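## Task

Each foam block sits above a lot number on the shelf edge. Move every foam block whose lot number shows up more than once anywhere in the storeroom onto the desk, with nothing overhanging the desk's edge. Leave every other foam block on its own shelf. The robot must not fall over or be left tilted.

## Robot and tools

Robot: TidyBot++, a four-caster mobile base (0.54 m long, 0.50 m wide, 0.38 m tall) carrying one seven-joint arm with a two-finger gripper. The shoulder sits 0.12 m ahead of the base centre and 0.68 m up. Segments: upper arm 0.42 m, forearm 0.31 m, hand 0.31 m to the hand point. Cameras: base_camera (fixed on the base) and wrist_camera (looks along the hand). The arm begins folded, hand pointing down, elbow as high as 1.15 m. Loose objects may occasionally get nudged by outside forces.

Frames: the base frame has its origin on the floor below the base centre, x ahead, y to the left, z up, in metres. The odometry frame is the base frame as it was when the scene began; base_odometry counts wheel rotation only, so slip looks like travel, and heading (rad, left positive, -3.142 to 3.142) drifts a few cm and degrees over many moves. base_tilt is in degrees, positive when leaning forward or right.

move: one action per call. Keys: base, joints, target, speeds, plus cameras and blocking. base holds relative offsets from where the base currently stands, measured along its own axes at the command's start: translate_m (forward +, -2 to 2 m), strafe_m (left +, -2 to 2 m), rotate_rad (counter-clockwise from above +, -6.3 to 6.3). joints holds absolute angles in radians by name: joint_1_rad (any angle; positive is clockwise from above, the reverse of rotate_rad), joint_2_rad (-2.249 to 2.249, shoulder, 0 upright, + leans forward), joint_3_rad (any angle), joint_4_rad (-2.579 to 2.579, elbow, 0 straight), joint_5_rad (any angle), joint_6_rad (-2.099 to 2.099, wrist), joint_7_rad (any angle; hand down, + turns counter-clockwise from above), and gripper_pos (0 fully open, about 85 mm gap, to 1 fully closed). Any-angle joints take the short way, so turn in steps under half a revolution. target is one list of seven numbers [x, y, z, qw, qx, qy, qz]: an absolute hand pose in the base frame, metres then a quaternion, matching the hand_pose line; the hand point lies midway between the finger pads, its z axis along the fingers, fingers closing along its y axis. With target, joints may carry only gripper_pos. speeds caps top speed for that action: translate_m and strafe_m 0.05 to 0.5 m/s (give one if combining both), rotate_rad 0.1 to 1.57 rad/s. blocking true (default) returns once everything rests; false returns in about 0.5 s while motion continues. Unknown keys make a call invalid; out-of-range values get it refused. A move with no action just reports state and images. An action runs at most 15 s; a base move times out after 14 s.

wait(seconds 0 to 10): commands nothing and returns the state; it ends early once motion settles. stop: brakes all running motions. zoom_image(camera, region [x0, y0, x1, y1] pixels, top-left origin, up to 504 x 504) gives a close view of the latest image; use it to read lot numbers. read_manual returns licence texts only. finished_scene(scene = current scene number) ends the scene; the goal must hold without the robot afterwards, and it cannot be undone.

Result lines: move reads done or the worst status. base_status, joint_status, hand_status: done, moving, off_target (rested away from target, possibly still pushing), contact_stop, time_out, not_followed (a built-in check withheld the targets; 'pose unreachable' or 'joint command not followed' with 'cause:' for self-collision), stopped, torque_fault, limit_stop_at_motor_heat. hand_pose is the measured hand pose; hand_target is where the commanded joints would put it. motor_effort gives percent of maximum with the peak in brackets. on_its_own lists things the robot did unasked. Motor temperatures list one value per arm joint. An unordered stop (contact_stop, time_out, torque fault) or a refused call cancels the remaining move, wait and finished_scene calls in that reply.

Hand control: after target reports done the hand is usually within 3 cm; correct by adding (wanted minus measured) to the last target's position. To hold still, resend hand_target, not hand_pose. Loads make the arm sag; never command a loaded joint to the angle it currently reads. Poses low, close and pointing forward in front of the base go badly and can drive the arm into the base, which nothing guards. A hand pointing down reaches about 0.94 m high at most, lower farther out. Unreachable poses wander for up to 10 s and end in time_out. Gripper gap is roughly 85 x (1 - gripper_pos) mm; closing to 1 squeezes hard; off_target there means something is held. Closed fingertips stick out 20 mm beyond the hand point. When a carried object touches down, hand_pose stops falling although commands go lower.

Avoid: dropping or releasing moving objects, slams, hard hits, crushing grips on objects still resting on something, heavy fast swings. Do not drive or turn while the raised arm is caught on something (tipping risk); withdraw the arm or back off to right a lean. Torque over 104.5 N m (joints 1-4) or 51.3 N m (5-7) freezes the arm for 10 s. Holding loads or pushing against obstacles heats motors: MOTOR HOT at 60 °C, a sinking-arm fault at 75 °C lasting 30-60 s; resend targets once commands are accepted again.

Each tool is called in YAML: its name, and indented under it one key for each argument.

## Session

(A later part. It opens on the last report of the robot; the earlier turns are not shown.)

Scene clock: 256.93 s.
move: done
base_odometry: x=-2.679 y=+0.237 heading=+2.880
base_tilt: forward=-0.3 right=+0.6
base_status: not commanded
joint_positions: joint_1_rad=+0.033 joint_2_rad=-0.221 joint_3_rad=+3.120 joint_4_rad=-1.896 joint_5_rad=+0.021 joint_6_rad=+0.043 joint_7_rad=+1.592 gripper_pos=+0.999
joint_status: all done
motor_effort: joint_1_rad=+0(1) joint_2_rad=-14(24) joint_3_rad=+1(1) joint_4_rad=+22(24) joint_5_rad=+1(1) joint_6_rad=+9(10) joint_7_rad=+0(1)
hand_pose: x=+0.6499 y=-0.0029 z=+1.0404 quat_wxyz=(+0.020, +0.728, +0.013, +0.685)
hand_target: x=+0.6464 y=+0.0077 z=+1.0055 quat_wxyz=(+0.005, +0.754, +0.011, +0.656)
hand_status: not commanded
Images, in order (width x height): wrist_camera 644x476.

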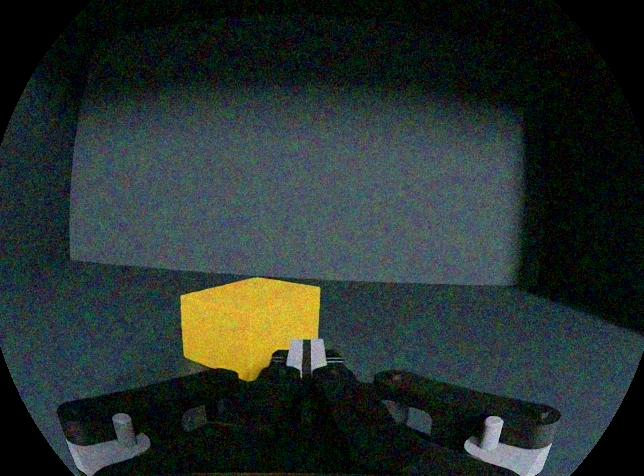

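move:
  joints: {"joint_2_rad":0.17,"joint_4_rad":-1.56,"joint_6_rad":0.06}
  cameras: ["wrist_camera"]

move:
  joints: {"joint_2_rad":-0.22,"joint_4_rad":-1.93,"joint_6_rad":0.0}
  cameras: ["wrist_camera"]

Scene clock: 258.63 s.
move: done
base_odometry: x=-2.679 y=+0.237 heading=+2.880
base_tilt: forward=-0.3 right=+0.6
base_status: not commanded
joint_positions: joint_1_rad=+0.033 joint_2_rad=+0.141 joint_3_rad=+3.120 joint_4_rad=-1.570 joint_5_rad=+0.021 joint_6_rad=+0.044 joint_7_rad=+1.592 gripper_pos=+0.999
joint_status: all done
motor_effort: joint_1_rad=+0(1) joint_2_rad=-26(27) joint_3_rad=+0(1) joint_4_rad=+22(23) joint_5_rad=+1(1) joint_6_rad=+9(10) joint_7_rad=-1(1)
hand_pose: x=+0.7988 y=-0.0071 z=+1.0247 quat_wxyz=(+0.016, +0.740, +0.011, +0.672)
hand_target: x=+0.8100 y=+0.0055 z=+1.0160 quat_wxyz=(+0.001, +0.741, +0.008, +0.671)
hand_status: not commanded
Images, in order (width x height): wrist_camera 644x476.

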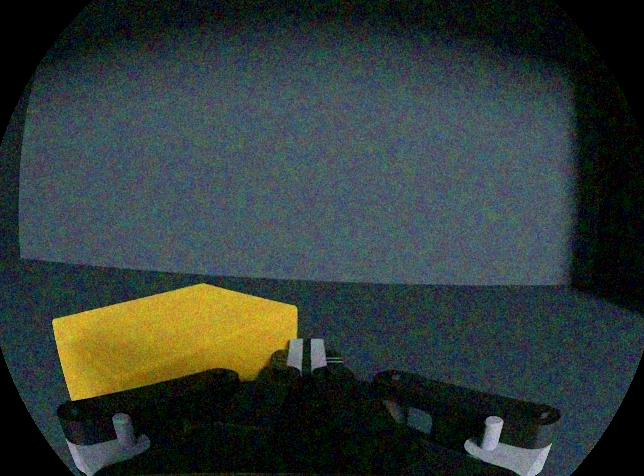

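Scene clock: 260.20 s.
move: done
base_odometry: x=-2.679 y=+0.237 heading=+2.880
base_tilt: forward=-0.3 right=+0.6
base_status: not commanded
joint_positions: joint_1_rad=+0.033 joint_2_rad=-0.219 joint_3_rad=+3.120 joint_4_rad=-1.897 joint_5_rad=+0.021 joint_6_rad=+0.044 joint_7_rad=+1.592 gripper_pos=+0.999
joint_status: all done
motor_effort: joint_1_rad=-1(1) joint_2_rad=-14(28) joint_3_rad=+0(1) joint_4_rad=+23(24) joint_5_rad=+1(1) joint_6_rad=+9(10) joint_7_rad=+0(1)
hand_pose: x=+0.6506 y=-0.0029 z=+1.0388 quat_wxyz=(+0.020, +0.729, +0.013, +0.684)
hand_target: x=+0.6464 y=+0.0077 z=+1.0055 quat_wxyz=(+0.005, +0.755, +0.011, +0.656)
hand_status: not commanded
Images, in order (width x height): wrist_camera 644x476.

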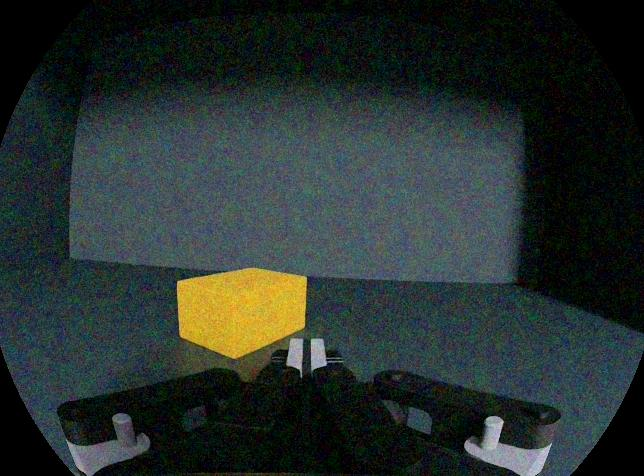

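move:
  joints: {"joint_2_rad":0.19,"joint_4_rad":-1.54,"joint_6_rad":0.06}
  cameras: []

move:
  joints: {"joint_1_rad":-0.06}
  cameras: ["wrist_camera"]

move:
  joints: {"joint_1_rad":0.02}
  cameras: []

move:
  joints: {"joint_2_rad":-0.22,"joint_4_rad":-1.93,"joint_6_rad":0.0}
  cameras: ["wrist_camera"]

Scene clock: 262.13 s.
move: done
base_odometry: x=-2.679 y=+0.237 heading=+2.880
base_tilt: forward=-0.3 right=+0.6
base_status: not commanded
joint_positions: joint_1_rad=+0.033 joint_2_rad=+0.159 joint_3_rad=+3.120 joint_4_rad=-1.550 joint_5_rad=+0.021 joint_6_rad=+0.045 joint_7_rad=+1.592 gripper_pos=+0.999
joint_status: all done
motor_effort: joint_1_rad=-1(1) joint_2_rad=-27(27) joint_3_rad=+0(1) joint_4_rad=+22(24) joint_5_rad=+1(1) joint_6_rad=+9(10) joint_7_rad=+0(1)
hand_pose: x=+0.8067 y=-0.0074 z=+1.0251 quat_wxyz=(+0.016, +0.739, +0.010, +0.673)
hand_target: x=+0.8182 y=+0.0053 z=+1.0145 quat_wxyz=(+0.001, +0.741, +0.007, +0.671)
hand_status: not commanded

Scene clock: 263.03 s.
move: done
base_odometry: x=-2.679 y=+0.237 heading=+2.880
base_tilt: forward=-0.3 right=+0.6
base_status: not commanded
joint_positions: joint_1_rad=-0.050 joint_2_rad=+0.159 joint_3_rad=+3.114 joint_4_rad=-1.550 joint_5_rad=+0.021 joint_6_rad=+0.045 joint_7_rad=+1.592 gripper_pos=+0.999
joint_status: all done
motor_effort: joint_1_rad=+0(4) joint_2_rad=-27(27) joint_3_rad=+0(2) joint_4_rad=+22(23) joint_5_rad=+1(1) joint_6_rad=+9(9) joint_7_rad=+0(1)
hand_pose: x=+0.8046 y=+0.0531 z=+1.0251 quat_wxyz=(-0.014, +0.738, +0.043, +0.673)
hand_target: x=+0.8156 y=+0.0612 z=+1.0145 quat_wxyz=(-0.026, +0.740, +0.037, +0.671)
hand_status: not commanded
Images, in order (width x height): wrist_camera 644x476.

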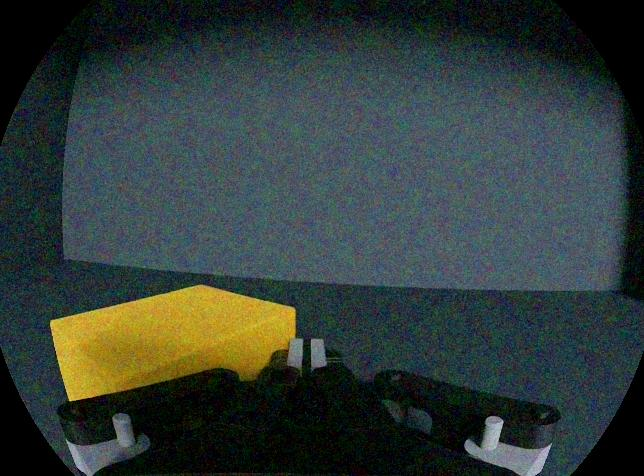

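Scene clock: 263.90 s.
move: done
base_odometry: x=-2.679 y=+0.237 heading=+2.880
base_tilt: forward=-0.3 right=+0.6
base_status: not commanded
joint_positions: joint_1_rad=+0.010 joint_2_rad=+0.159 joint_3_rad=+3.114 joint_4_rad=-1.550 joint_5_rad=+0.021 joint_6_rad=+0.045 joint_7_rad=+1.592 gripper_pos=+0.999
joint_status: all done
motor_effort: joint_1_rad=-1(3) joint_2_rad=-26(27) joint_3_rad=+0(2) joint_4_rad=+22(23) joint_5_rad=+1(1) joint_6_rad=+9(9) joint_7_rad=+0(1)
hand_pose: x=+0.8065 y=+0.0114 z=+1.0251 quat_wxyz=(+0.007, +0.739, +0.020, +0.673)
hand_target: x=+0.8182 y=+0.0053 z=+1.0145 quat_wxyz=(+0.001, +0.741, +0.007, +0.671)
hand_status: not commanded

Scene clock: 265.50 s.
move: done
base_odometry: x=-2.679 y=+0.237 heading=+2.880
base_tilt: forward=-0.3 right=+0.6
base_status: not commanded
joint_positions: joint_1_rad=+0.010 joint_2_rad=-0.219 joint_3_rad=+3.114 joint_4_rad=-1.898 joint_5_rad=+0.021 joint_6_rad=+0.044 joint_7_rad=+1.592 gripper_pos=+0.999
joint_status: all done
motor_effort: joint_1_rad=+0(1) joint_2_rad=-14(29) joint_3_rad=+0(1) joint_4_rad=+22(24) joint_5_rad=+1(1) joint_6_rad=+9(10) joint_7_rad=+0(1)
hand_pose: x=+0.6505 y=+0.0123 z=+1.0386 quat_wxyz=(+0.011, +0.729, +0.023, +0.684)
hand_target: x=+0.6464 y=+0.0077 z=+1.0055 quat_wxyz=(+0.005, +0.755, +0.011, +0.656)
hand_status: not commanded
Images, in order (width x height): wrist_camera 644x476.

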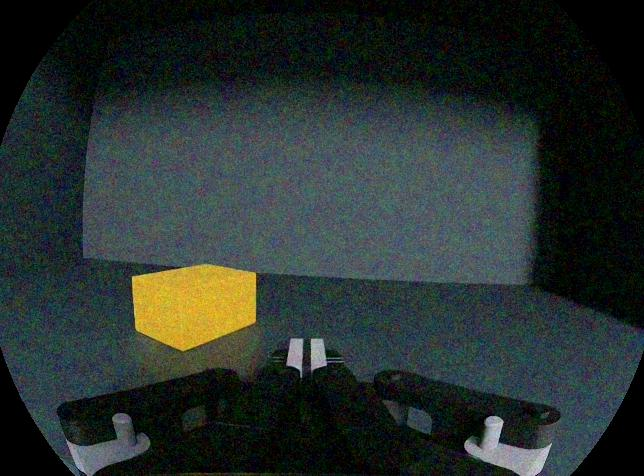

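move:
  base: {"strafe_m":0.044}
  cameras: []

move:
  joints: {"joint_2_rad":0.2,"joint_4_rad":-1.53,"joint_6_rad":0.06}
  cameras: ["wrist_camera"]

move:
  joints: {"joint_2_rad":-0.22,"joint_4_rad":-1.93,"joint_6_rad":0.0}
  cameras: ["wrist_camera"]

Scene clock: 266.77 s.
move: done
base_odometry: x=-2.690 y=+0.195 heading=+2.880
base_tilt: forward=-0.3 right=+0.6
base_status: done
joint_positions: joint_1_rad=+0.011 joint_2_rad=-0.219 joint_3_rad=+3.112 joint_4_rad=-1.899 joint_5_rad=+0.021 joint_6_rad=+0.044 joint_7_rad=+1.592 gripper_pos=+0.999
joint_status: not commanded
motor_effort: joint_1_rad=+0(2) joint_2_rad=-14(17) joint_3_rad=+0(3) joint_4_rad=+22(23) joint_5_rad=+1(1) joint_6_rad=+9(9) joint_7_rad=+0(1)
hand_pose: x=+0.6503 y=+0.0133 z=+1.0375 quat_wxyz=(+0.010, +0.730, +0.024, +0.683)
hand_target: x=+0.6464 y=+0.0077 z=+1.0055 quat_wxyz=(+0.005, +0.755, +0.011, +0.656)
hand_status: not commanded

Scene clock: 268.33 s.
move: done
base_odometry: x=-2.690 y=+0.195 heading=+2.880
base_tilt: forward=-0.3 right=+0.6
base_status: not commanded
joint_positions: joint_1_rad=+0.011 joint_2_rad=+0.168 joint_3_rad=+3.112 joint_4_rad=-1.539 joint_5_rad=+0.021 joint_6_rad=+0.044 joint_7_rad=+1.592 gripper_pos=+0.999
joint_status: all done
motor_effort: joint_1_rad=+0(1) joint_2_rad=-27(28) joint_3_rad=+0(1) joint_4_rad=+22(24) joint_5_rad=+1(1) joint_6_rad=+9(10) joint_7_rad=+0(1)
hand_pose: x=+0.8104 y=+0.0124 z=+1.0252 quat_wxyz=(+0.006, +0.739, +0.021, +0.674)
hand_target: x=+0.8224 y=+0.0052 z=+1.0137 quat_wxyz=(+0.001, +0.741, +0.007, +0.671)
hand_status: not commanded
Images, in order (width x height): wrist_camera 644x476.

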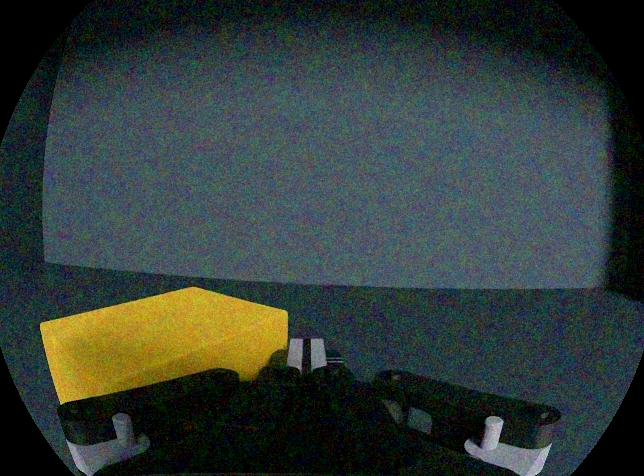

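Scene clock: 269.93 s.
move: done
base_odometry: x=-2.690 y=+0.195 heading=+2.880
base_tilt: forward=-0.3 right=+0.6
base_status: not commanded
joint_positions: joint_1_rad=+0.011 joint_2_rad=-0.219 joint_3_rad=+3.112 joint_4_rad=-1.898 joint_5_rad=+0.021 joint_6_rad=+0.044 joint_7_rad=+1.592 gripper_pos=+0.999
joint_status: all done
motor_effort: joint_1_rad=+0(1) joint_2_rad=-14(29) joint_3_rad=+1(1) joint_4_rad=+23(23) joint_5_rad=+1(1) joint_6_rad=+9(10) joint_7_rad=+0(1)
hand_pose: x=+0.6505 y=+0.0133 z=+1.0384 quat_wxyz=(+0.010, +0.729, +0.024, +0.684)
hand_target: x=+0.6464 y=+0.0077 z=+1.0055 quat_wxyz=(+0.005, +0.754, +0.011, +0.656)
hand_status: not commanded
Images, in order (width x height): wrist_camera 644x476.

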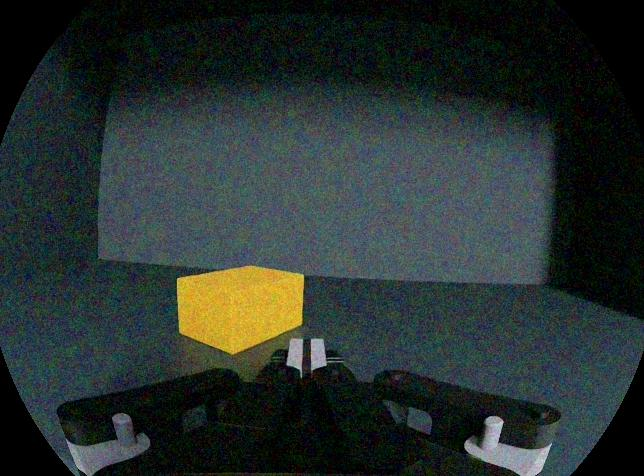

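move:
  base: {"strafe_m":0.022}
  cameras: []

move:
  joints: {"joint_2_rad":0.34,"joint_4_rad":-1.37,"joint_6_rad":0.06}
  cameras: ["wrist_camera"]

move:
  joints: {"joint_2_rad":-0.1,"joint_4_rad":-1.82,"joint_6_rad":0.0}
  cameras: ["wrist_camera"]

Scene clock: 270.97 s.
move: done
base_odometry: x=-2.696 y=+0.174 heading=+2.880
base_tilt: forward=-0.3 right=+0.6
base_status: done
joint_positions: joint_1_rad=+0.011 joint_2_rad=-0.219 joint_3_rad=+3.110 joint_4_rad=-1.898 joint_5_rad=+0.021 joint_6_rad=+0.044 joint_7_rad=+1.592 gripper_pos=+0.999
joint_status: not commanded
motor_effort: joint_1_rad=+0(2) joint_2_rad=-14(16) joint_3_rad=+1(3) joint_4_rad=+22(23) joint_5_rad=+1(1) joint_6_rad=+9(10) joint_7_rad=+0(1)
hand_pose: x=+0.6504 y=+0.0146 z=+1.0381 quat_wxyz=(+0.010, +0.729, +0.025, +0.684)
hand_target: x=+0.6464 y=+0.0077 z=+1.0055 quat_wxyz=(+0.005, +0.754, +0.011, +0.656)
hand_status: not commanded

Scene clock: 272.73 s.
move: done
base_odometry: x=-2.696 y=+0.174 heading=+2.880
base_tilt: forward=-0.3 right=+0.6
base_status: not commanded
joint_positions: joint_1_rad=+0.011 joint_2_rad=+0.303 joint_3_rad=+3.110 joint_4_rad=-1.378 joint_5_rad=+0.021 joint_6_rad=+0.044 joint_7_rad=+1.592 gripper_pos=+0.999
joint_status: all done
motor_effort: joint_1_rad=+0(1) joint_2_rad=-31(32) joint_3_rad=+0(1) joint_4_rad=+21(24) joint_5_rad=+1(1) joint_6_rad=+9(10) joint_7_rad=+0(1)
hand_pose: x=+0.8670 y=+0.0127 z=+1.0289 quat_wxyz=(+0.004, +0.730, +0.019, +0.684)
hand_target: x=+0.8806 y=+0.0036 z=+1.0105 quat_wxyz=(+0.000, +0.734, +0.005, +0.679)
hand_status: not commanded
Images, in order (width x height): wrist_camera 644x476.

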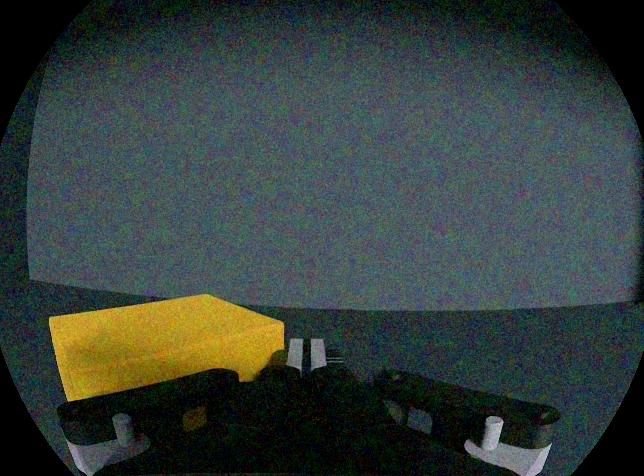

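Scene clock: 274.40 s.
move: done
base_odometry: x=-2.696 y=+0.174 heading=+2.880
base_tilt: forward=-0.3 right=+0.6
base_status: not commanded
joint_positions: joint_1_rad=+0.011 joint_2_rad=-0.101 joint_3_rad=+3.110 joint_4_rad=-1.787 joint_5_rad=+0.021 joint_6_rad=+0.044 joint_7_rad=+1.592 gripper_pos=+0.999
joint_status: all done
motor_effort: joint_1_rad=+0(1) joint_2_rad=-18(34) joint_3_rad=+1(1) joint_4_rad=+23(23) joint_5_rad=+1(1) joint_6_rad=+9(11) joint_7_rad=+0(1)
hand_pose: x=+0.6988 y=+0.0147 z=+1.0419 quat_wxyz=(+0.008, +0.732, +0.024, +0.681)
hand_target: x=+0.6953 y=+0.0073 z=+1.0074 quat_wxyz=(+0.004, +0.758, +0.011, +0.652)
hand_status: not commanded
Images, in order (width x height): wrist_camera 644x476.

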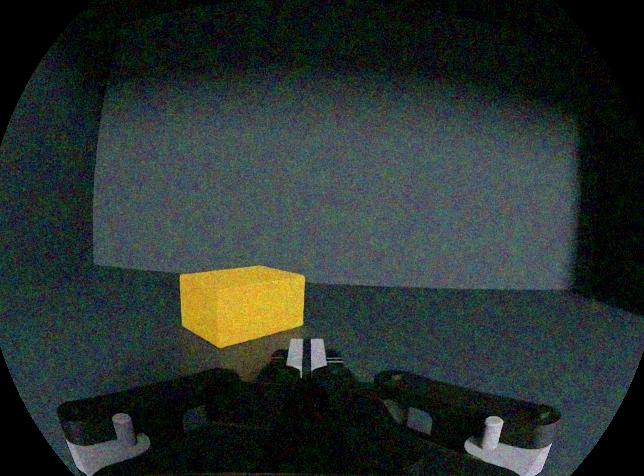

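move:
  base: {"strafe_m":0.03}
  cameras: []

move:
  joints: {"joint_2_rad":0.3,"joint_4_rad":-1.42,"joint_6_rad":0.06}
  cameras: ["wrist_camera"]

Scene clock: 275.83 s.
move: done
base_odometry: x=-2.704 y=+0.145 heading=+2.880
base_tilt: forward=-0.3 right=+0.6
base_status: done
joint_positions: joint_1_rad=+0.012 joint_2_rad=-0.101 joint_3_rad=+3.108 joint_4_rad=-1.788 joint_5_rad=+0.021 joint_6_rad=+0.044 joint_7_rad=+1.592 gripper_pos=+0.999
joint_status: not commanded
motor_effort: joint_1_rad=-1(2) joint_2_rad=-18(19) joint_3_rad=+0(3) joint_4_rad=+22(24) joint_5_rad=+1(1) joint_6_rad=+9(9) joint_7_rad=+0(1)
hand_pose: x=+0.6987 y=+0.0150 z=+1.0417 quat_wxyz=(+0.008, +0.732, +0.024, +0.681)
hand_target: x=+0.6953 y=+0.0073 z=+1.0074 quat_wxyz=(+0.004, +0.758, +0.011, +0.652)
hand_status: not commanded

Scene clock: 277.37 s.
move: done
base_odometry: x=-2.704 y=+0.145 heading=+2.880
base_tilt: forward=-0.3 right=+0.6
base_status: not commanded
joint_positions: joint_1_rad=+0.012 joint_2_rad=+0.263 joint_3_rad=+3.108 joint_4_rad=-1.427 joint_5_rad=+0.021 joint_6_rad=+0.045 joint_7_rad=+1.592 gripper_pos=+0.999
joint_status: all done
motor_effort: joint_1_rad=+0(1) joint_2_rad=-29(31) joint_3_rad=+0(1) joint_4_rad=+22(24) joint_5_rad=+1(1) joint_6_rad=+8(10) joint_7_rad=-1(1)
hand_pose: x=+0.8504 y=+0.0132 z=+1.0276 quat_wxyz=(+0.004, +0.733, +0.020, +0.680)
hand_target: x=+0.8639 y=+0.0041 z=+1.0095 quat_wxyz=(+0.000, +0.738, +0.006, +0.675)
hand_status: not commanded
Images, in order (width x height): wrist_camera 644x476.

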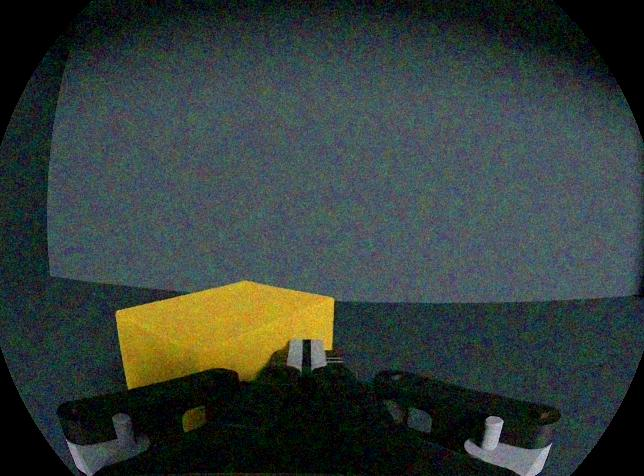

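move:
  joints: {"joint_2_rad":0.42,"joint_4_rad":-1.27,"joint_6_rad":0.06}
  cameras: ["wrist_camera"]

move:
  joints: {"joint_2_rad":-0.05,"joint_4_rad":-1.78,"joint_6_rad":0.0}
  cameras: ["wrist_camera"]

Scene clock: 278.63 s.
move: done
base_odometry: x=-2.704 y=+0.145 heading=+2.880
base_tilt: forward=-0.3 right=+0.6
base_status: not commanded
joint_positions: joint_1_rad=+0.012 joint_2_rad=+0.381 joint_3_rad=+3.108 joint_4_rad=-1.278 joint_5_rad=+0.021 joint_6_rad=+0.045 joint_7_rad=+1.592 gripper_pos=+0.999
joint_status: all done
motor_effort: joint_1_rad=+0(1) joint_2_rad=-34(34) joint_3_rad=+0(1) joint_4_rad=+22(23) joint_5_rad=+1(1) joint_6_rad=+8(9) joint_7_rad=+0(0)
hand_pose: x=+0.8991 y=+0.0119 z=+1.0319 quat_wxyz=(+0.003, +0.722, +0.018, +0.692)
hand_target: x=+0.9131 y=+0.0025 z=+1.0105 quat_wxyz=(-0.001, +0.728, +0.004, +0.686)
hand_status: not commanded
Images, in order (width x height): wrist_camera 644x476.

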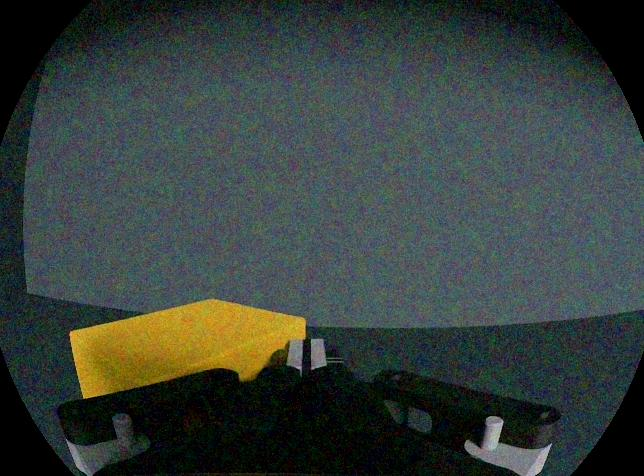

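Scene clock: 280.37 s.
move: done
base_odometry: x=-2.704 y=+0.145 heading=+2.880
base_tilt: forward=-0.3 right=+0.6
base_status: not commanded
joint_positions: joint_1_rad=+0.012 joint_2_rad=-0.050 joint_3_rad=+3.108 joint_4_rad=-1.748 joint_5_rad=+0.021 joint_6_rad=+0.044 joint_7_rad=+1.592 gripper_pos=+0.999
joint_status: all done
motor_effort: joint_1_rad=+0(1) joint_2_rad=-20(36) joint_3_rad=+0(1) joint_4_rad=+22(23) joint_5_rad=+1(1) joint_6_rad=+9(10) joint_7_rad=+0(1)
hand_pose: x=+0.7194 y=+0.0149 z=+1.0367 quat_wxyz=(+0.007, +0.735, +0.024, +0.677)
hand_target: x=+0.7153 y=+0.0071 z=+1.0028 quat_wxyz=(+0.003, +0.761, +0.010, +0.649)
hand_status: not commanded
Images, in order (width x height): wrist_camera 644x476.

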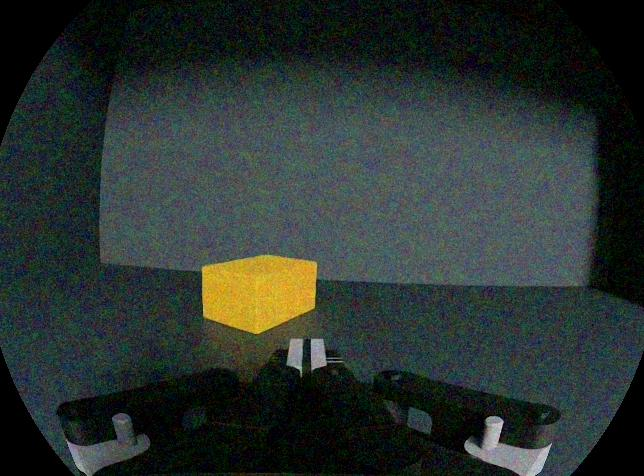

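move:
  base: {"strafe_m":0.014}
  cameras: []

move:
  joints: {"joint_2_rad":0.54,"joint_4_rad":-1.11,"joint_6_rad":0.05}
  cameras: ["wrist_camera"]

move:
  joints: {"joint_2_rad":-0.05,"joint_4_rad":-1.78,"joint_6_rad":0.0}
  cameras: ["wrist_camera"]

Scene clock: 281.63 s.
move: done
base_odometry: x=-2.708 y=+0.131 heading=+2.879
base_tilt: forward=-0.4 right=+0.6
base_status: done
joint_positions: joint_1_rad=+0.013 joint_2_rad=-0.050 joint_3_rad=+3.108 joint_4_rad=-1.748 joint_5_rad=+0.021 joint_6_rad=+0.044 joint_7_rad=+1.592 gripper_pos=+0.999
joint_status: not commanded
motor_effort: joint_1_rad=+0(3) joint_2_rad=-20(21) joint_3_rad=+0(3) joint_4_rad=+22(23) joint_5_rad=+1(1) joint_6_rad=+9(9) joint_7_rad=+0(1)
hand_pose: x=+0.7194 y=+0.0143 z=+1.0366 quat_wxyz=(+0.008, +0.735, +0.024, +0.677)
hand_target: x=+0.7153 y=+0.0071 z=+1.0028 quat_wxyz=(+0.003, +0.761, +0.010, +0.649)
hand_status: not commanded

Scene clock: 283.57 s.
move: off_target
base_odometry: x=-2.708 y=+0.131 heading=+2.879
base_tilt: forward=-0.3 right=+0.6
base_status: not commanded
joint_positions: joint_1_rad=+0.013 joint_2_rad=+0.498 joint_3_rad=+3.108 joint_4_rad=-1.119 joint_5_rad=+0.021 joint_6_rad=+0.045 joint_7_rad=+1.592 gripper_pos=+0.999
joint_status: joint_2_rad off_target (ended at +0.498, target +0.540); the others done
motor_effort: joint_1_rad=-1(1) joint_2_rad=-37(38) joint_3_rad=+0(1) joint_4_rad=+22(23) joint_5_rad=+1(1) joint_6_rad=+9(10) joint_7_rad=+0(1)
hand_pose: x=+0.9448 y=+0.0093 z=+1.0372 quat_wxyz=(+0.003, +0.707, +0.015, +0.707)
hand_target: x=+0.9595 y=+0.0004 z=+1.0091 quat_wxyz=(-0.001, +0.717, +0.002, +0.697)
hand_status: not commanded
Images, in order (width x height): wrist_camera 644x476.

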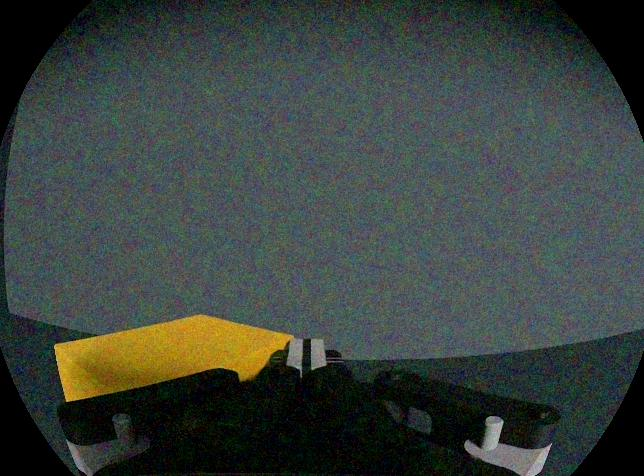

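Scene clock: 285.50 s.
move: done
base_odometry: x=-2.708 y=+0.131 heading=+2.879
base_tilt: forward=-0.3 right=+0.6
base_status: not commanded
joint_positions: joint_1_rad=+0.013 joint_2_rad=-0.046 joint_3_rad=+3.108 joint_4_rad=-1.749 joint_5_rad=+0.021 joint_6_rad=+0.044 joint_7_rad=+1.592 gripper_pos=+0.999
joint_status: all done
motor_effort: joint_1_rad=-1(1) joint_2_rad=-19(40) joint_3_rad=+0(1) joint_4_rad=+22(24) joint_5_rad=+1(1) joint_6_rad=+9(10) joint_7_rad=+0(1)
hand_pose: x=+0.7207 y=+0.0143 z=+1.0336 quat_wxyz=(+0.008, +0.737, +0.024, +0.675)
hand_target: x=+0.7153 y=+0.0071 z=+1.0028 quat_wxyz=(+0.003, +0.761, +0.010, +0.649)
hand_status: not commanded
Images, in order (width x height): wrist_camera 644x476.

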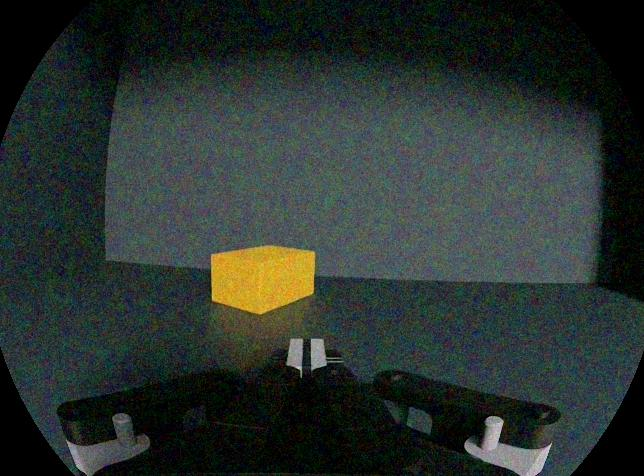

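move:
  base: {"strafe_m":0.11}
  cameras: []

move:
  joints: {"joint_2_rad":0.43,"joint_4_rad":-1.25,"joint_6_rad":0.05}
  cameras: ["wrist_camera"]

move:
  base: {"strafe_m":-0.075}
  speeds: {"strafe_m":0.15}
  cameras: ["wrist_camera"]

Scene clock: 287.13 s.
move: done
base_odometry: x=-2.737 y=+0.025 heading=+2.879
base_tilt: forward=-0.3 right=+0.6
base_status: done
joint_positions: joint_1_rad=+0.014 joint_2_rad=-0.047 joint_3_rad=+3.108 joint_4_rad=-1.749 joint_5_rad=+0.021 joint_6_rad=+0.044 joint_7_rad=+1.592 gripper_pos=+0.999
joint_status: not commanded
motor_effort: joint_1_rad=+0(3) joint_2_rad=-19(21) joint_3_rad=+0(4) joint_4_rad=+22(24) joint_5_rad=+1(1) joint_6_rad=+8(9) joint_7_rad=+0(1)
hand_pose: x=+0.7206 y=+0.0141 z=+1.0336 quat_wxyz=(+0.008, +0.737, +0.024, +0.675)
hand_target: x=+0.7153 y=+0.0071 z=+1.0028 quat_wxyz=(+0.003, +0.761, +0.010, +0.649)
hand_status: not commanded

Scene clock: 288.87 s.
move: done
base_odometry: x=-2.737 y=+0.025 heading=+2.879
base_tilt: forward=-0.3 right=+0.6
base_status: not commanded
joint_positions: joint_1_rad=+0.014 joint_2_rad=+0.394 joint_3_rad=+3.108 joint_4_rad=-1.260 joint_5_rad=+0.021 joint_6_rad=+0.045 joint_7_rad=+1.592 gripper_pos=+0.999
joint_status: all done
motor_effort: joint_1_rad=-1(1) joint_2_rad=-34(35) joint_3_rad=+0(1) joint_4_rad=+23(24) joint_5_rad=+1(1) joint_6_rad=+9(10) joint_7_rad=+0(1)
hand_pose: x=+0.9043 y=+0.0107 z=+1.0324 quat_wxyz=(+0.004, +0.720, +0.017, +0.693)
hand_target: x=+0.9173 y=+0.0023 z=+1.0119 quat_wxyz=(-0.001, +0.728, +0.004, +0.686)
hand_status: not commanded
Images, in order (width x height): wrist_camera 644x476.

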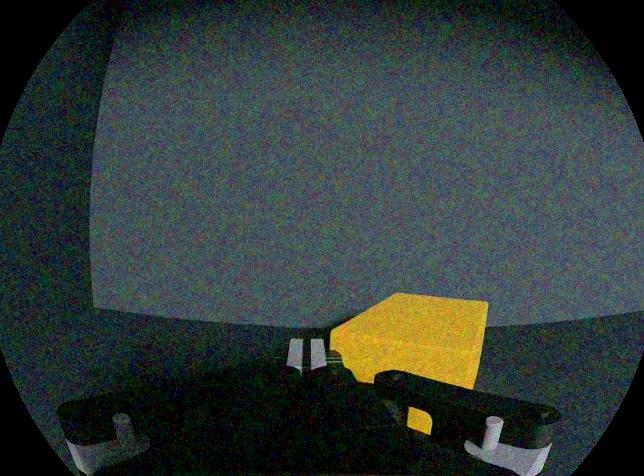

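Scene clock: 290.03 s.
move: done
base_odometry: x=-2.717 y=+0.097 heading=+2.879
base_tilt: forward=-0.3 right=+0.6
base_status: done
joint_positions: joint_1_rad=+0.016 joint_2_rad=+0.394 joint_3_rad=+3.108 joint_4_rad=-1.260 joint_5_rad=+0.021 joint_6_rad=+0.045 joint_7_rad=+1.592 gripper_pos=+0.999
joint_status: not commanded
motor_effort: joint_1_rad=+0(4) joint_2_rad=-35(36) joint_3_rad=+0(2) joint_4_rad=+22(23) joint_5_rad=+1(1) joint_6_rad=+9(9) joint_7_rad=+0(1)
hand_pose: x=+0.9045 y=+0.0090 z=+1.0325 quat_wxyz=(+0.004, +0.720, +0.016, +0.693)
hand_target: x=+0.9173 y=+0.0023 z=+1.0119 quat_wxyz=(-0.001, +0.728, +0.004, +0.686)
hand_status: not commanded
Images, in order (width x height): wrist_camera 644x476.

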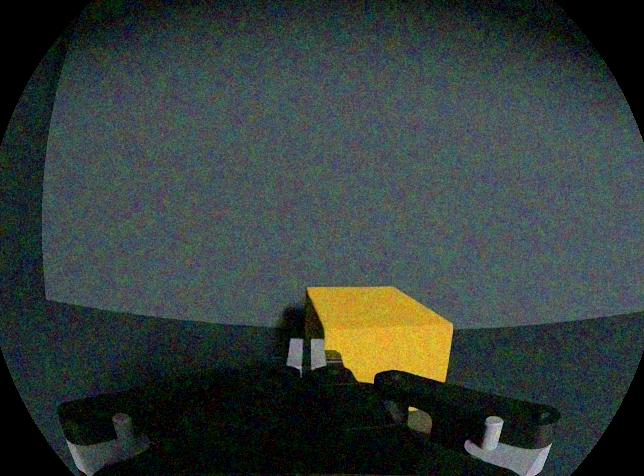

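move:
  joints: {"joint_2_rad":0.15,"joint_4_rad":-1.58,"joint_6_rad":0.03}
  cameras: []

move:
  base: {"strafe_m":-0.03}
  joints: {"gripper_pos":0}
  cameras: ["wrist_camera"]

Scene clock: 291.60 s.
move: done
base_odometry: x=-2.717 y=+0.097 heading=+2.880
base_tilt: forward=-0.3 right=+0.6
base_status: not commanded
joint_positions: joint_1_rad=+0.016 joint_2_rad=+0.146 joint_3_rad=+3.108 joint_4_rad=-1.546 joint_5_rad=+0.021 joint_6_rad=+0.045 joint_7_rad=+1.592 gripper_pos=+0.999
joint_status: all done
motor_effort: joint_1_rad=-1(1) joint_2_rad=-27(36) joint_3_rad=+0(1) joint_4_rad=+22(23) joint_5_rad=+1(1) joint_6_rad=+9(10) joint_7_rad=+0(1)
hand_pose: x=+0.8021 y=+0.0117 z=+1.0361 quat_wxyz=(+0.006, +0.733, +0.020, +0.679)
hand_target: x=+0.8006 y=+0.0057 z=+1.0080 quat_wxyz=(+0.001, +0.751, +0.008, +0.660)
hand_status: not commanded

Scene clock: 292.70 s.
move: done
base_odometry: x=-2.710 y=+0.126 heading=+2.880
base_tilt: forward=-0.3 right=+0.6
base_status: done
joint_positions: joint_1_rad=+0.020 joint_2_rad=+0.146 joint_3_rad=+3.112 joint_4_rad=-1.548 joint_5_rad=+0.021 joint_6_rad=+0.045 joint_7_rad=+1.592 gripper_pos=+0.000
joint_status: all done
motor_effort: joint_1_rad=-1(3) joint_2_rad=-27(29) joint_3_rad=+0(3) joint_4_rad=+22(24) joint_5_rad=+0(1) joint_6_rad=+9(10) joint_7_rad=+0(1)
hand_pose: x=+0.8021 y=+0.0067 z=+1.0353 quat_wxyz=(+0.009, +0.734, +0.018, +0.679)
hand_target: x=+0.8006 y=+0.0057 z=+1.0080 quat_wxyz=(+0.001, +0.751, +0.008, +0.660)
hand_status: not commanded
Images, in order (width x height): wrist_camera 644x476.

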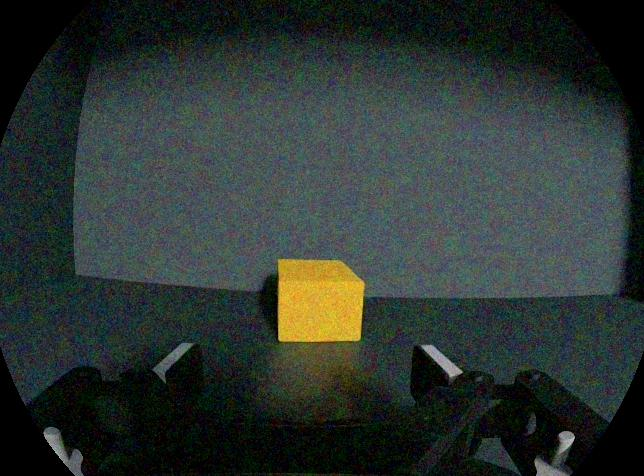

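move:
  base: {"strafe_m":-0.008}
  joints: {"joint_2_rad":0.55,"joint_4_rad":-1.11,"joint_6_rad":0.04}
  cameras: ["wrist_camera"]

move:
  joints: {"gripper_pos":0.7}
  cameras: ["wrist_camera"]

Scene clock: 294.70 s.
move: off_target
base_odometry: x=-2.708 y=+0.133 heading=+2.880
base_tilt: forward=-0.3 right=+0.6
base_status: done
joint_positions: joint_1_rad=+0.020 joint_2_rad=+0.501 joint_3_rad=+3.112 joint_4_rad=-1.114 joint_5_rad=+0.021 joint_6_rad=+0.045 joint_7_rad=+1.592 gripper_pos=+0.000
joint_status: joint_2_rad off_target (ended at +0.501, target +0.550); the others done
motor_effort: joint_1_rad=+0(5) joint_2_rad=-36(37) joint_3_rad=-1(4) joint_4_rad=+21(23) joint_5_rad=+1(1) joint_6_rad=+8(11) joint_7_rad=+0(1)
hand_pose: x=+0.9461 y=+0.0013 z=+1.0374 quat_wxyz=(+0.007, +0.707, +0.012, +0.707)
hand_target: x=+0.9626 y=+0.0004 z=+0.9975 quat_wxyz=(-0.001, +0.724, +0.002, +0.690)
hand_status: not commanded
Images, in order (width x height): wrist_camera 644x476.

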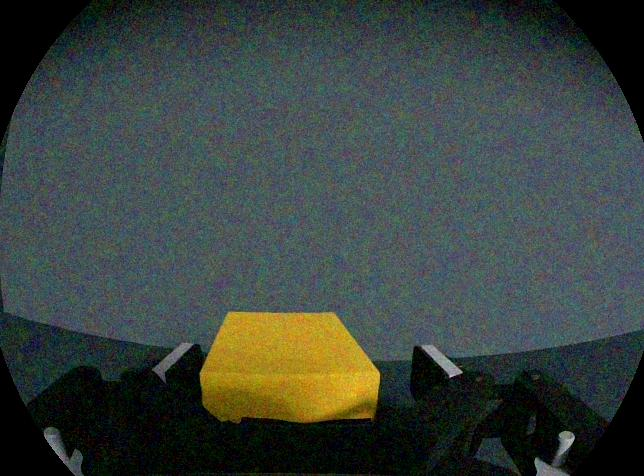

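Scene clock: 295.63 s.
move: off_target
base_odometry: x=-2.708 y=+0.133 heading=+2.880
base_tilt: forward=-0.3 right=+0.6
base_status: not commanded
joint_positions: joint_1_rad=+0.020 joint_2_rad=+0.501 joint_3_rad=+3.112 joint_4_rad=-1.114 joint_5_rad=+0.021 joint_6_rad=+0.045 joint_7_rad=+1.592 gripper_pos=+0.397
joint_status: gripper_pos off_target (ended at +0.397, target +0.700)
motor_effort: joint_1_rad=+0(1) joint_2_rad=-36(37) joint_3_rad=+0(1) joint_4_rad=+21(21) joint_5_rad=+1(1) joint_6_rad=+8(8) joint_7_rad=+0(0)
hand_pose: x=+0.9461 y=+0.0013 z=+1.0374 quat_wxyz=(+0.007, +0.707, +0.012, +0.707)
hand_target: x=+0.9626 y=+0.0004 z=+0.9975 quat_wxyz=(-0.001, +0.724, +0.002, +0.690)
hand_status: not commanded
Images, in order (width x height): wrist_camera 644x476.

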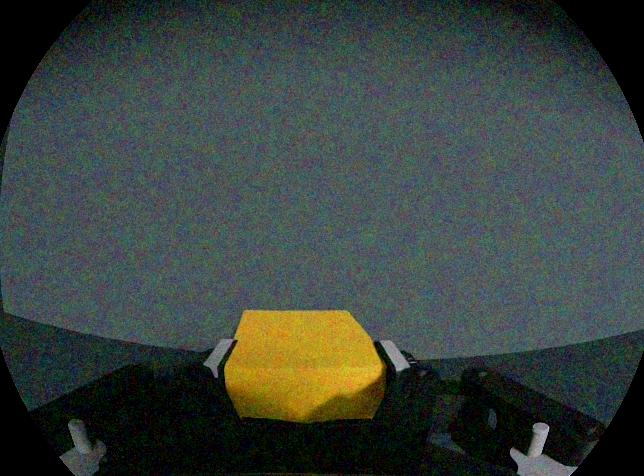

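move:
  joints: {"joint_4_rad":-0.98,"joint_6_rad":-0.05}
  cameras: []

move:
  base: {"translate_m":-0.5}
  cameras: ["wrist_camera"]

move:
  joints: {"joint_2_rad":-0.39,"joint_4_rad":-1.9,"joint_6_rad":-0.6}
  cameras: ["wrist_camera"]

zoom_image:
  camera: "wrist_camera"
  region: [240, 200, 400, 320]

Scene clock: 297.00 s.
move: done
base_odometry: x=-2.708 y=+0.133 heading=+2.880
base_tilt: forward=-0.3 right=+0.6
base_status: not commanded
joint_positions: joint_1_rad=+0.020 joint_2_rad=+0.528 joint_3_rad=+3.112 joint_4_rad=-0.991 joint_5_rad=+0.021 joint_6_rad=-0.006 joint_7_rad=+1.592 gripper_pos=+0.397
joint_status: all done
motor_effort: joint_1_rad=+0(1) joint_2_rad=-41(43) joint_3_rad=-1(1) joint_4_rad=+23(24) joint_5_rad=+1(1) joint_6_rad=+9(10) joint_7_rad=+0(1)
hand_pose: x=+0.9555 y=-0.0002 z=+1.0762 quat_wxyz=(+0.008, +0.690, +0.011, +0.723)
hand_target: x=+0.9640 y=-0.0002 z=+1.0508 quat_wxyz=(-0.001, +0.710, +0.002, +0.704)
hand_status: not commanded

Scene clock: 299.37 s.
move: done
base_odometry: x=-2.224 y=+0.004 heading=+2.880
base_tilt: forward=-0.3 right=+0.6
base_status: done
joint_positions: joint_1_rad=+0.020 joint_2_rad=+0.527 joint_3_rad=+3.112 joint_4_rad=-0.990 joint_5_rad=+0.021 joint_6_rad=-0.008 joint_7_rad=+1.592 gripper_pos=+0.397
joint_status: not commanded
motor_effort: joint_1_rad=+0(3) joint_2_rad=-40(44) joint_3_rad=+0(2) joint_4_rad=+23(24) joint_5_rad=+1(1) joint_6_rad=+9(10) joint_7_rad=+0(1)
hand_pose: x=+0.9553 y=-0.0002 z=+1.0765 quat_wxyz=(+0.008, +0.691, +0.011, +0.723)
hand_target: x=+0.9640 y=-0.0002 z=+1.0508 quat_wxyz=(-0.001, +0.710, +0.002, +0.704)
hand_status: not commanded
Images, in order (width x height): wrist_camera 644x476.

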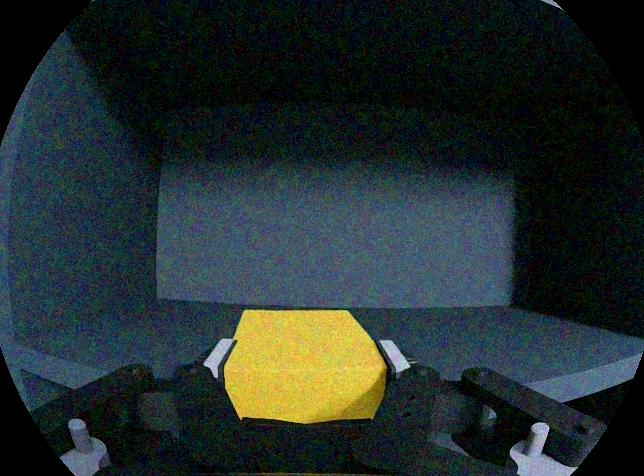

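Scene clock: 301.60 s.
move: done
base_odometry: x=-2.224 y=+0.004 heading=+2.880
base_tilt: forward=-0.3 right=+0.6
base_status: not commanded
joint_positions: joint_1_rad=+0.020 joint_2_rad=-0.380 joint_3_rad=+3.112 joint_4_rad=-1.871 joint_5_rad=+0.021 joint_6_rad=-0.550 joint_7_rad=+1.592 gripper_pos=+0.397
joint_status: all done
motor_effort: joint_1_rad=-1(1) joint_2_rad=-7(43) joint_3_rad=+1(1) joint_4_rad=+22(24) joint_5_rad=+1(1) joint_6_rad=+9(10) joint_7_rad=+0(1)
hand_pose: x=+0.5535 y=+0.0041 z=+0.9565 quat_wxyz=(+0.018, +0.852, +0.020, +0.523)
hand_target: x=+0.5396 y=+0.0077 z=+0.9300 quat_wxyz=(+0.006, +0.870, +0.014, +0.493)
hand_status: not commanded
Images, in order (width x height): wrist_camera 644x476.

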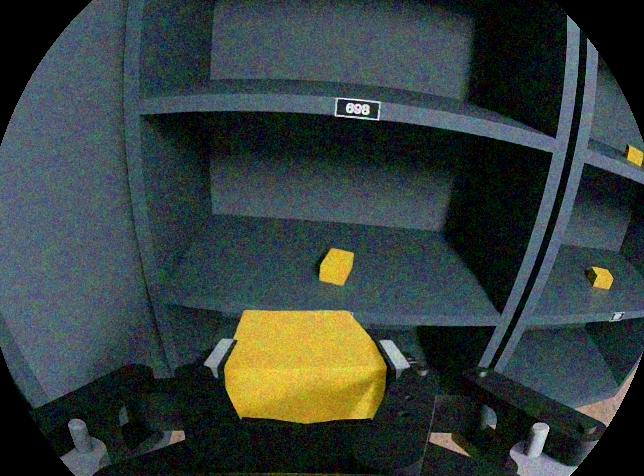

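Scaled by 3.150.

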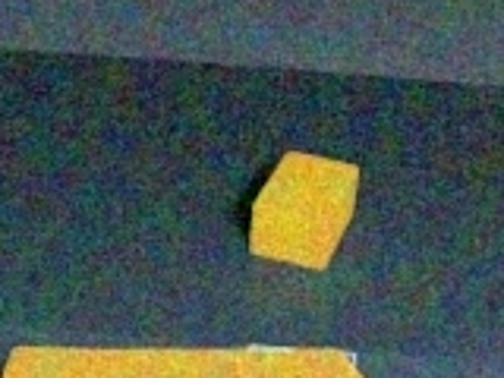

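Read that on return. Deliver.

move:
  base: {"translate_m":-1.845,"strafe_m":-0.09}
  joints: {"joint_1_rad":1.585,"joint_2_rad":-0.388,"joint_4_rad":-1.88,"joint_6_rad":0.0}
  cameras: ["wrist_camera"]

move:
  base: {"strafe_m":-0.55}
  cameras: []

move:
  joints: {"joint_2_rad":0.284,"joint_4_rad":-2.188,"joint_6_rad":0.8}
  cameras: ["wrist_camera"]

move:
  joints: {"joint_2_rad":0.415,"joint_4_rad":-2.255,"joint_6_rad":0.99}
  cameras: ["wrist_camera"]

Scene clock: 306.80 s.
move: done
base_odometry: x=-0.419 y=-0.386 heading=+2.880
base_tilt: forward=-0.4 right=+0.6
base_status: done
joint_positions: joint_1_rad=+1.569 joint_2_rad=-0.381 joint_3_rad=+3.112 joint_4_rad=-1.871 joint_5_rad=+0.021 joint_6_rad=-0.057 joint_7_rad=+1.592 gripper_pos=+0.397
joint_status: all done
motor_effort: joint_1_rad=+0(2) joint_2_rad=-8(11) joint_3_rad=+1(2) joint_4_rad=+23(24) joint_5_rad=+1(1) joint_6_rad=+9(10) joint_7_rad=+0(1)
hand_pose: x=+0.1383 y=-0.4676 z=+1.1048 quat_wxyz=(+0.512, +0.514, -0.474, +0.500)
hand_target: x=+0.1309 y=-0.4642 z=+1.1203 quat_wxyz=(+0.523, +0.490, -0.470, +0.516)
hand_status: not commanded
Images, in order (width x height): wrist_camera 644x476.

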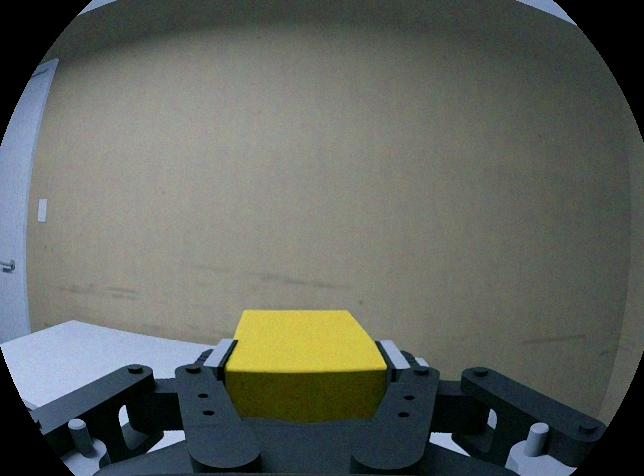

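Scene clock: 309.27 s.
move: done
base_odometry: x=-0.276 y=+0.145 heading=+2.879
base_tilt: forward=-0.3 right=+0.6
base_status: done
joint_positions: joint_1_rad=+1.569 joint_2_rad=-0.383 joint_3_rad=+3.112 joint_4_rad=-1.871 joint_5_rad=+0.021 joint_6_rad=-0.053 joint_7_rad=+1.592 gripper_pos=+0.397
joint_status: not commanded
motor_effort: joint_1_rad=-1(1) joint_2_rad=-8(12) joint_3_rad=+1(1) joint_4_rad=+23(24) joint_5_rad=+1(1) joint_6_rad=+9(10) joint_7_rad=+0(1)
hand_pose: x=+0.1381 y=-0.4665 z=+1.1073 quat_wxyz=(+0.514, +0.512, -0.472, +0.501)
hand_target: x=+0.1309 y=-0.4642 z=+1.1203 quat_wxyz=(+0.523, +0.490, -0.470, +0.516)
hand_status: not commanded

Scene clock: 311.53 s.
move: done
base_odometry: x=-0.276 y=+0.145 heading=+2.879
base_tilt: forward=-0.3 right=+0.6
base_status: not commanded
joint_positions: joint_1_rad=+1.569 joint_2_rad=+0.262 joint_3_rad=+3.112 joint_4_rad=-2.159 joint_5_rad=+0.021 joint_6_rad=+0.741 joint_7_rad=+1.592 gripper_pos=+0.397
joint_status: all done
motor_effort: joint_1_rad=+0(1) joint_2_rad=-25(28) joint_3_rad=+0(1) joint_4_rad=+17(24) joint_5_rad=+1(1) joint_6_rad=+9(10) joint_7_rad=+0(1)
hand_pose: x=+0.1424 y=-0.6252 z=+0.8184 quat_wxyz=(+0.468, +0.545, -0.507, +0.476)
hand_target: x=+0.1267 y=-0.6223 z=+0.8080 quat_wxyz=(+0.474, +0.530, -0.519, +0.474)
hand_status: not commanded
Images, in order (width x height): wrist_camera 644x476.

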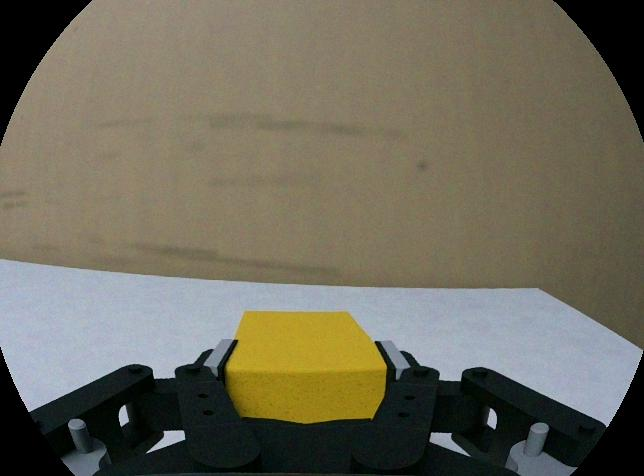

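Scene clock: 312.83 s.
move: done
base_odometry: x=-0.276 y=+0.145 heading=+2.879
base_tilt: forward=-0.4 right=+0.6
base_status: not commanded
joint_positions: joint_1_rad=+1.569 joint_2_rad=+0.386 joint_3_rad=+3.112 joint_4_rad=-2.226 joint_5_rad=+0.021 joint_6_rad=+0.943 joint_7_rad=+1.592 gripper_pos=+0.397
joint_status: all done
motor_effort: joint_1_rad=-1(1) joint_2_rad=-26(29) joint_3_rad=+0(1) joint_4_rad=+14(17) joint_5_rad=+1(1) joint_6_rad=+9(10) joint_7_rad=+0(1)
hand_pose: x=+0.1427 y=-0.6262 z=+0.7704 quat_wxyz=(+0.469, +0.541, -0.506, +0.481)
hand_target: x=+0.1259 y=-0.6215 z=+0.7531 quat_wxyz=(+0.471, +0.531, -0.522, +0.473)
hand_status: not commanded
Images, in order (width x height): wrist_camera 644x476.

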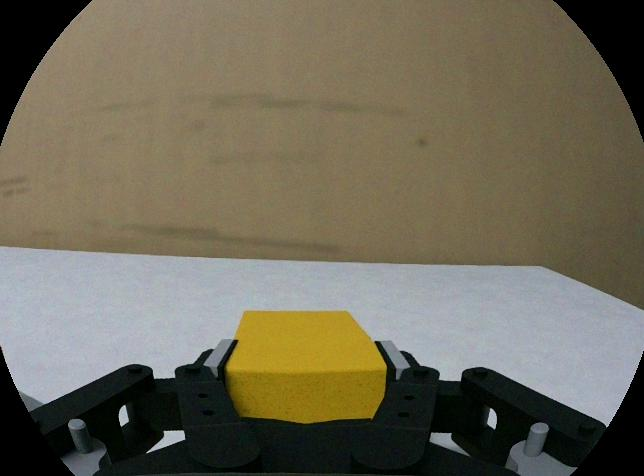

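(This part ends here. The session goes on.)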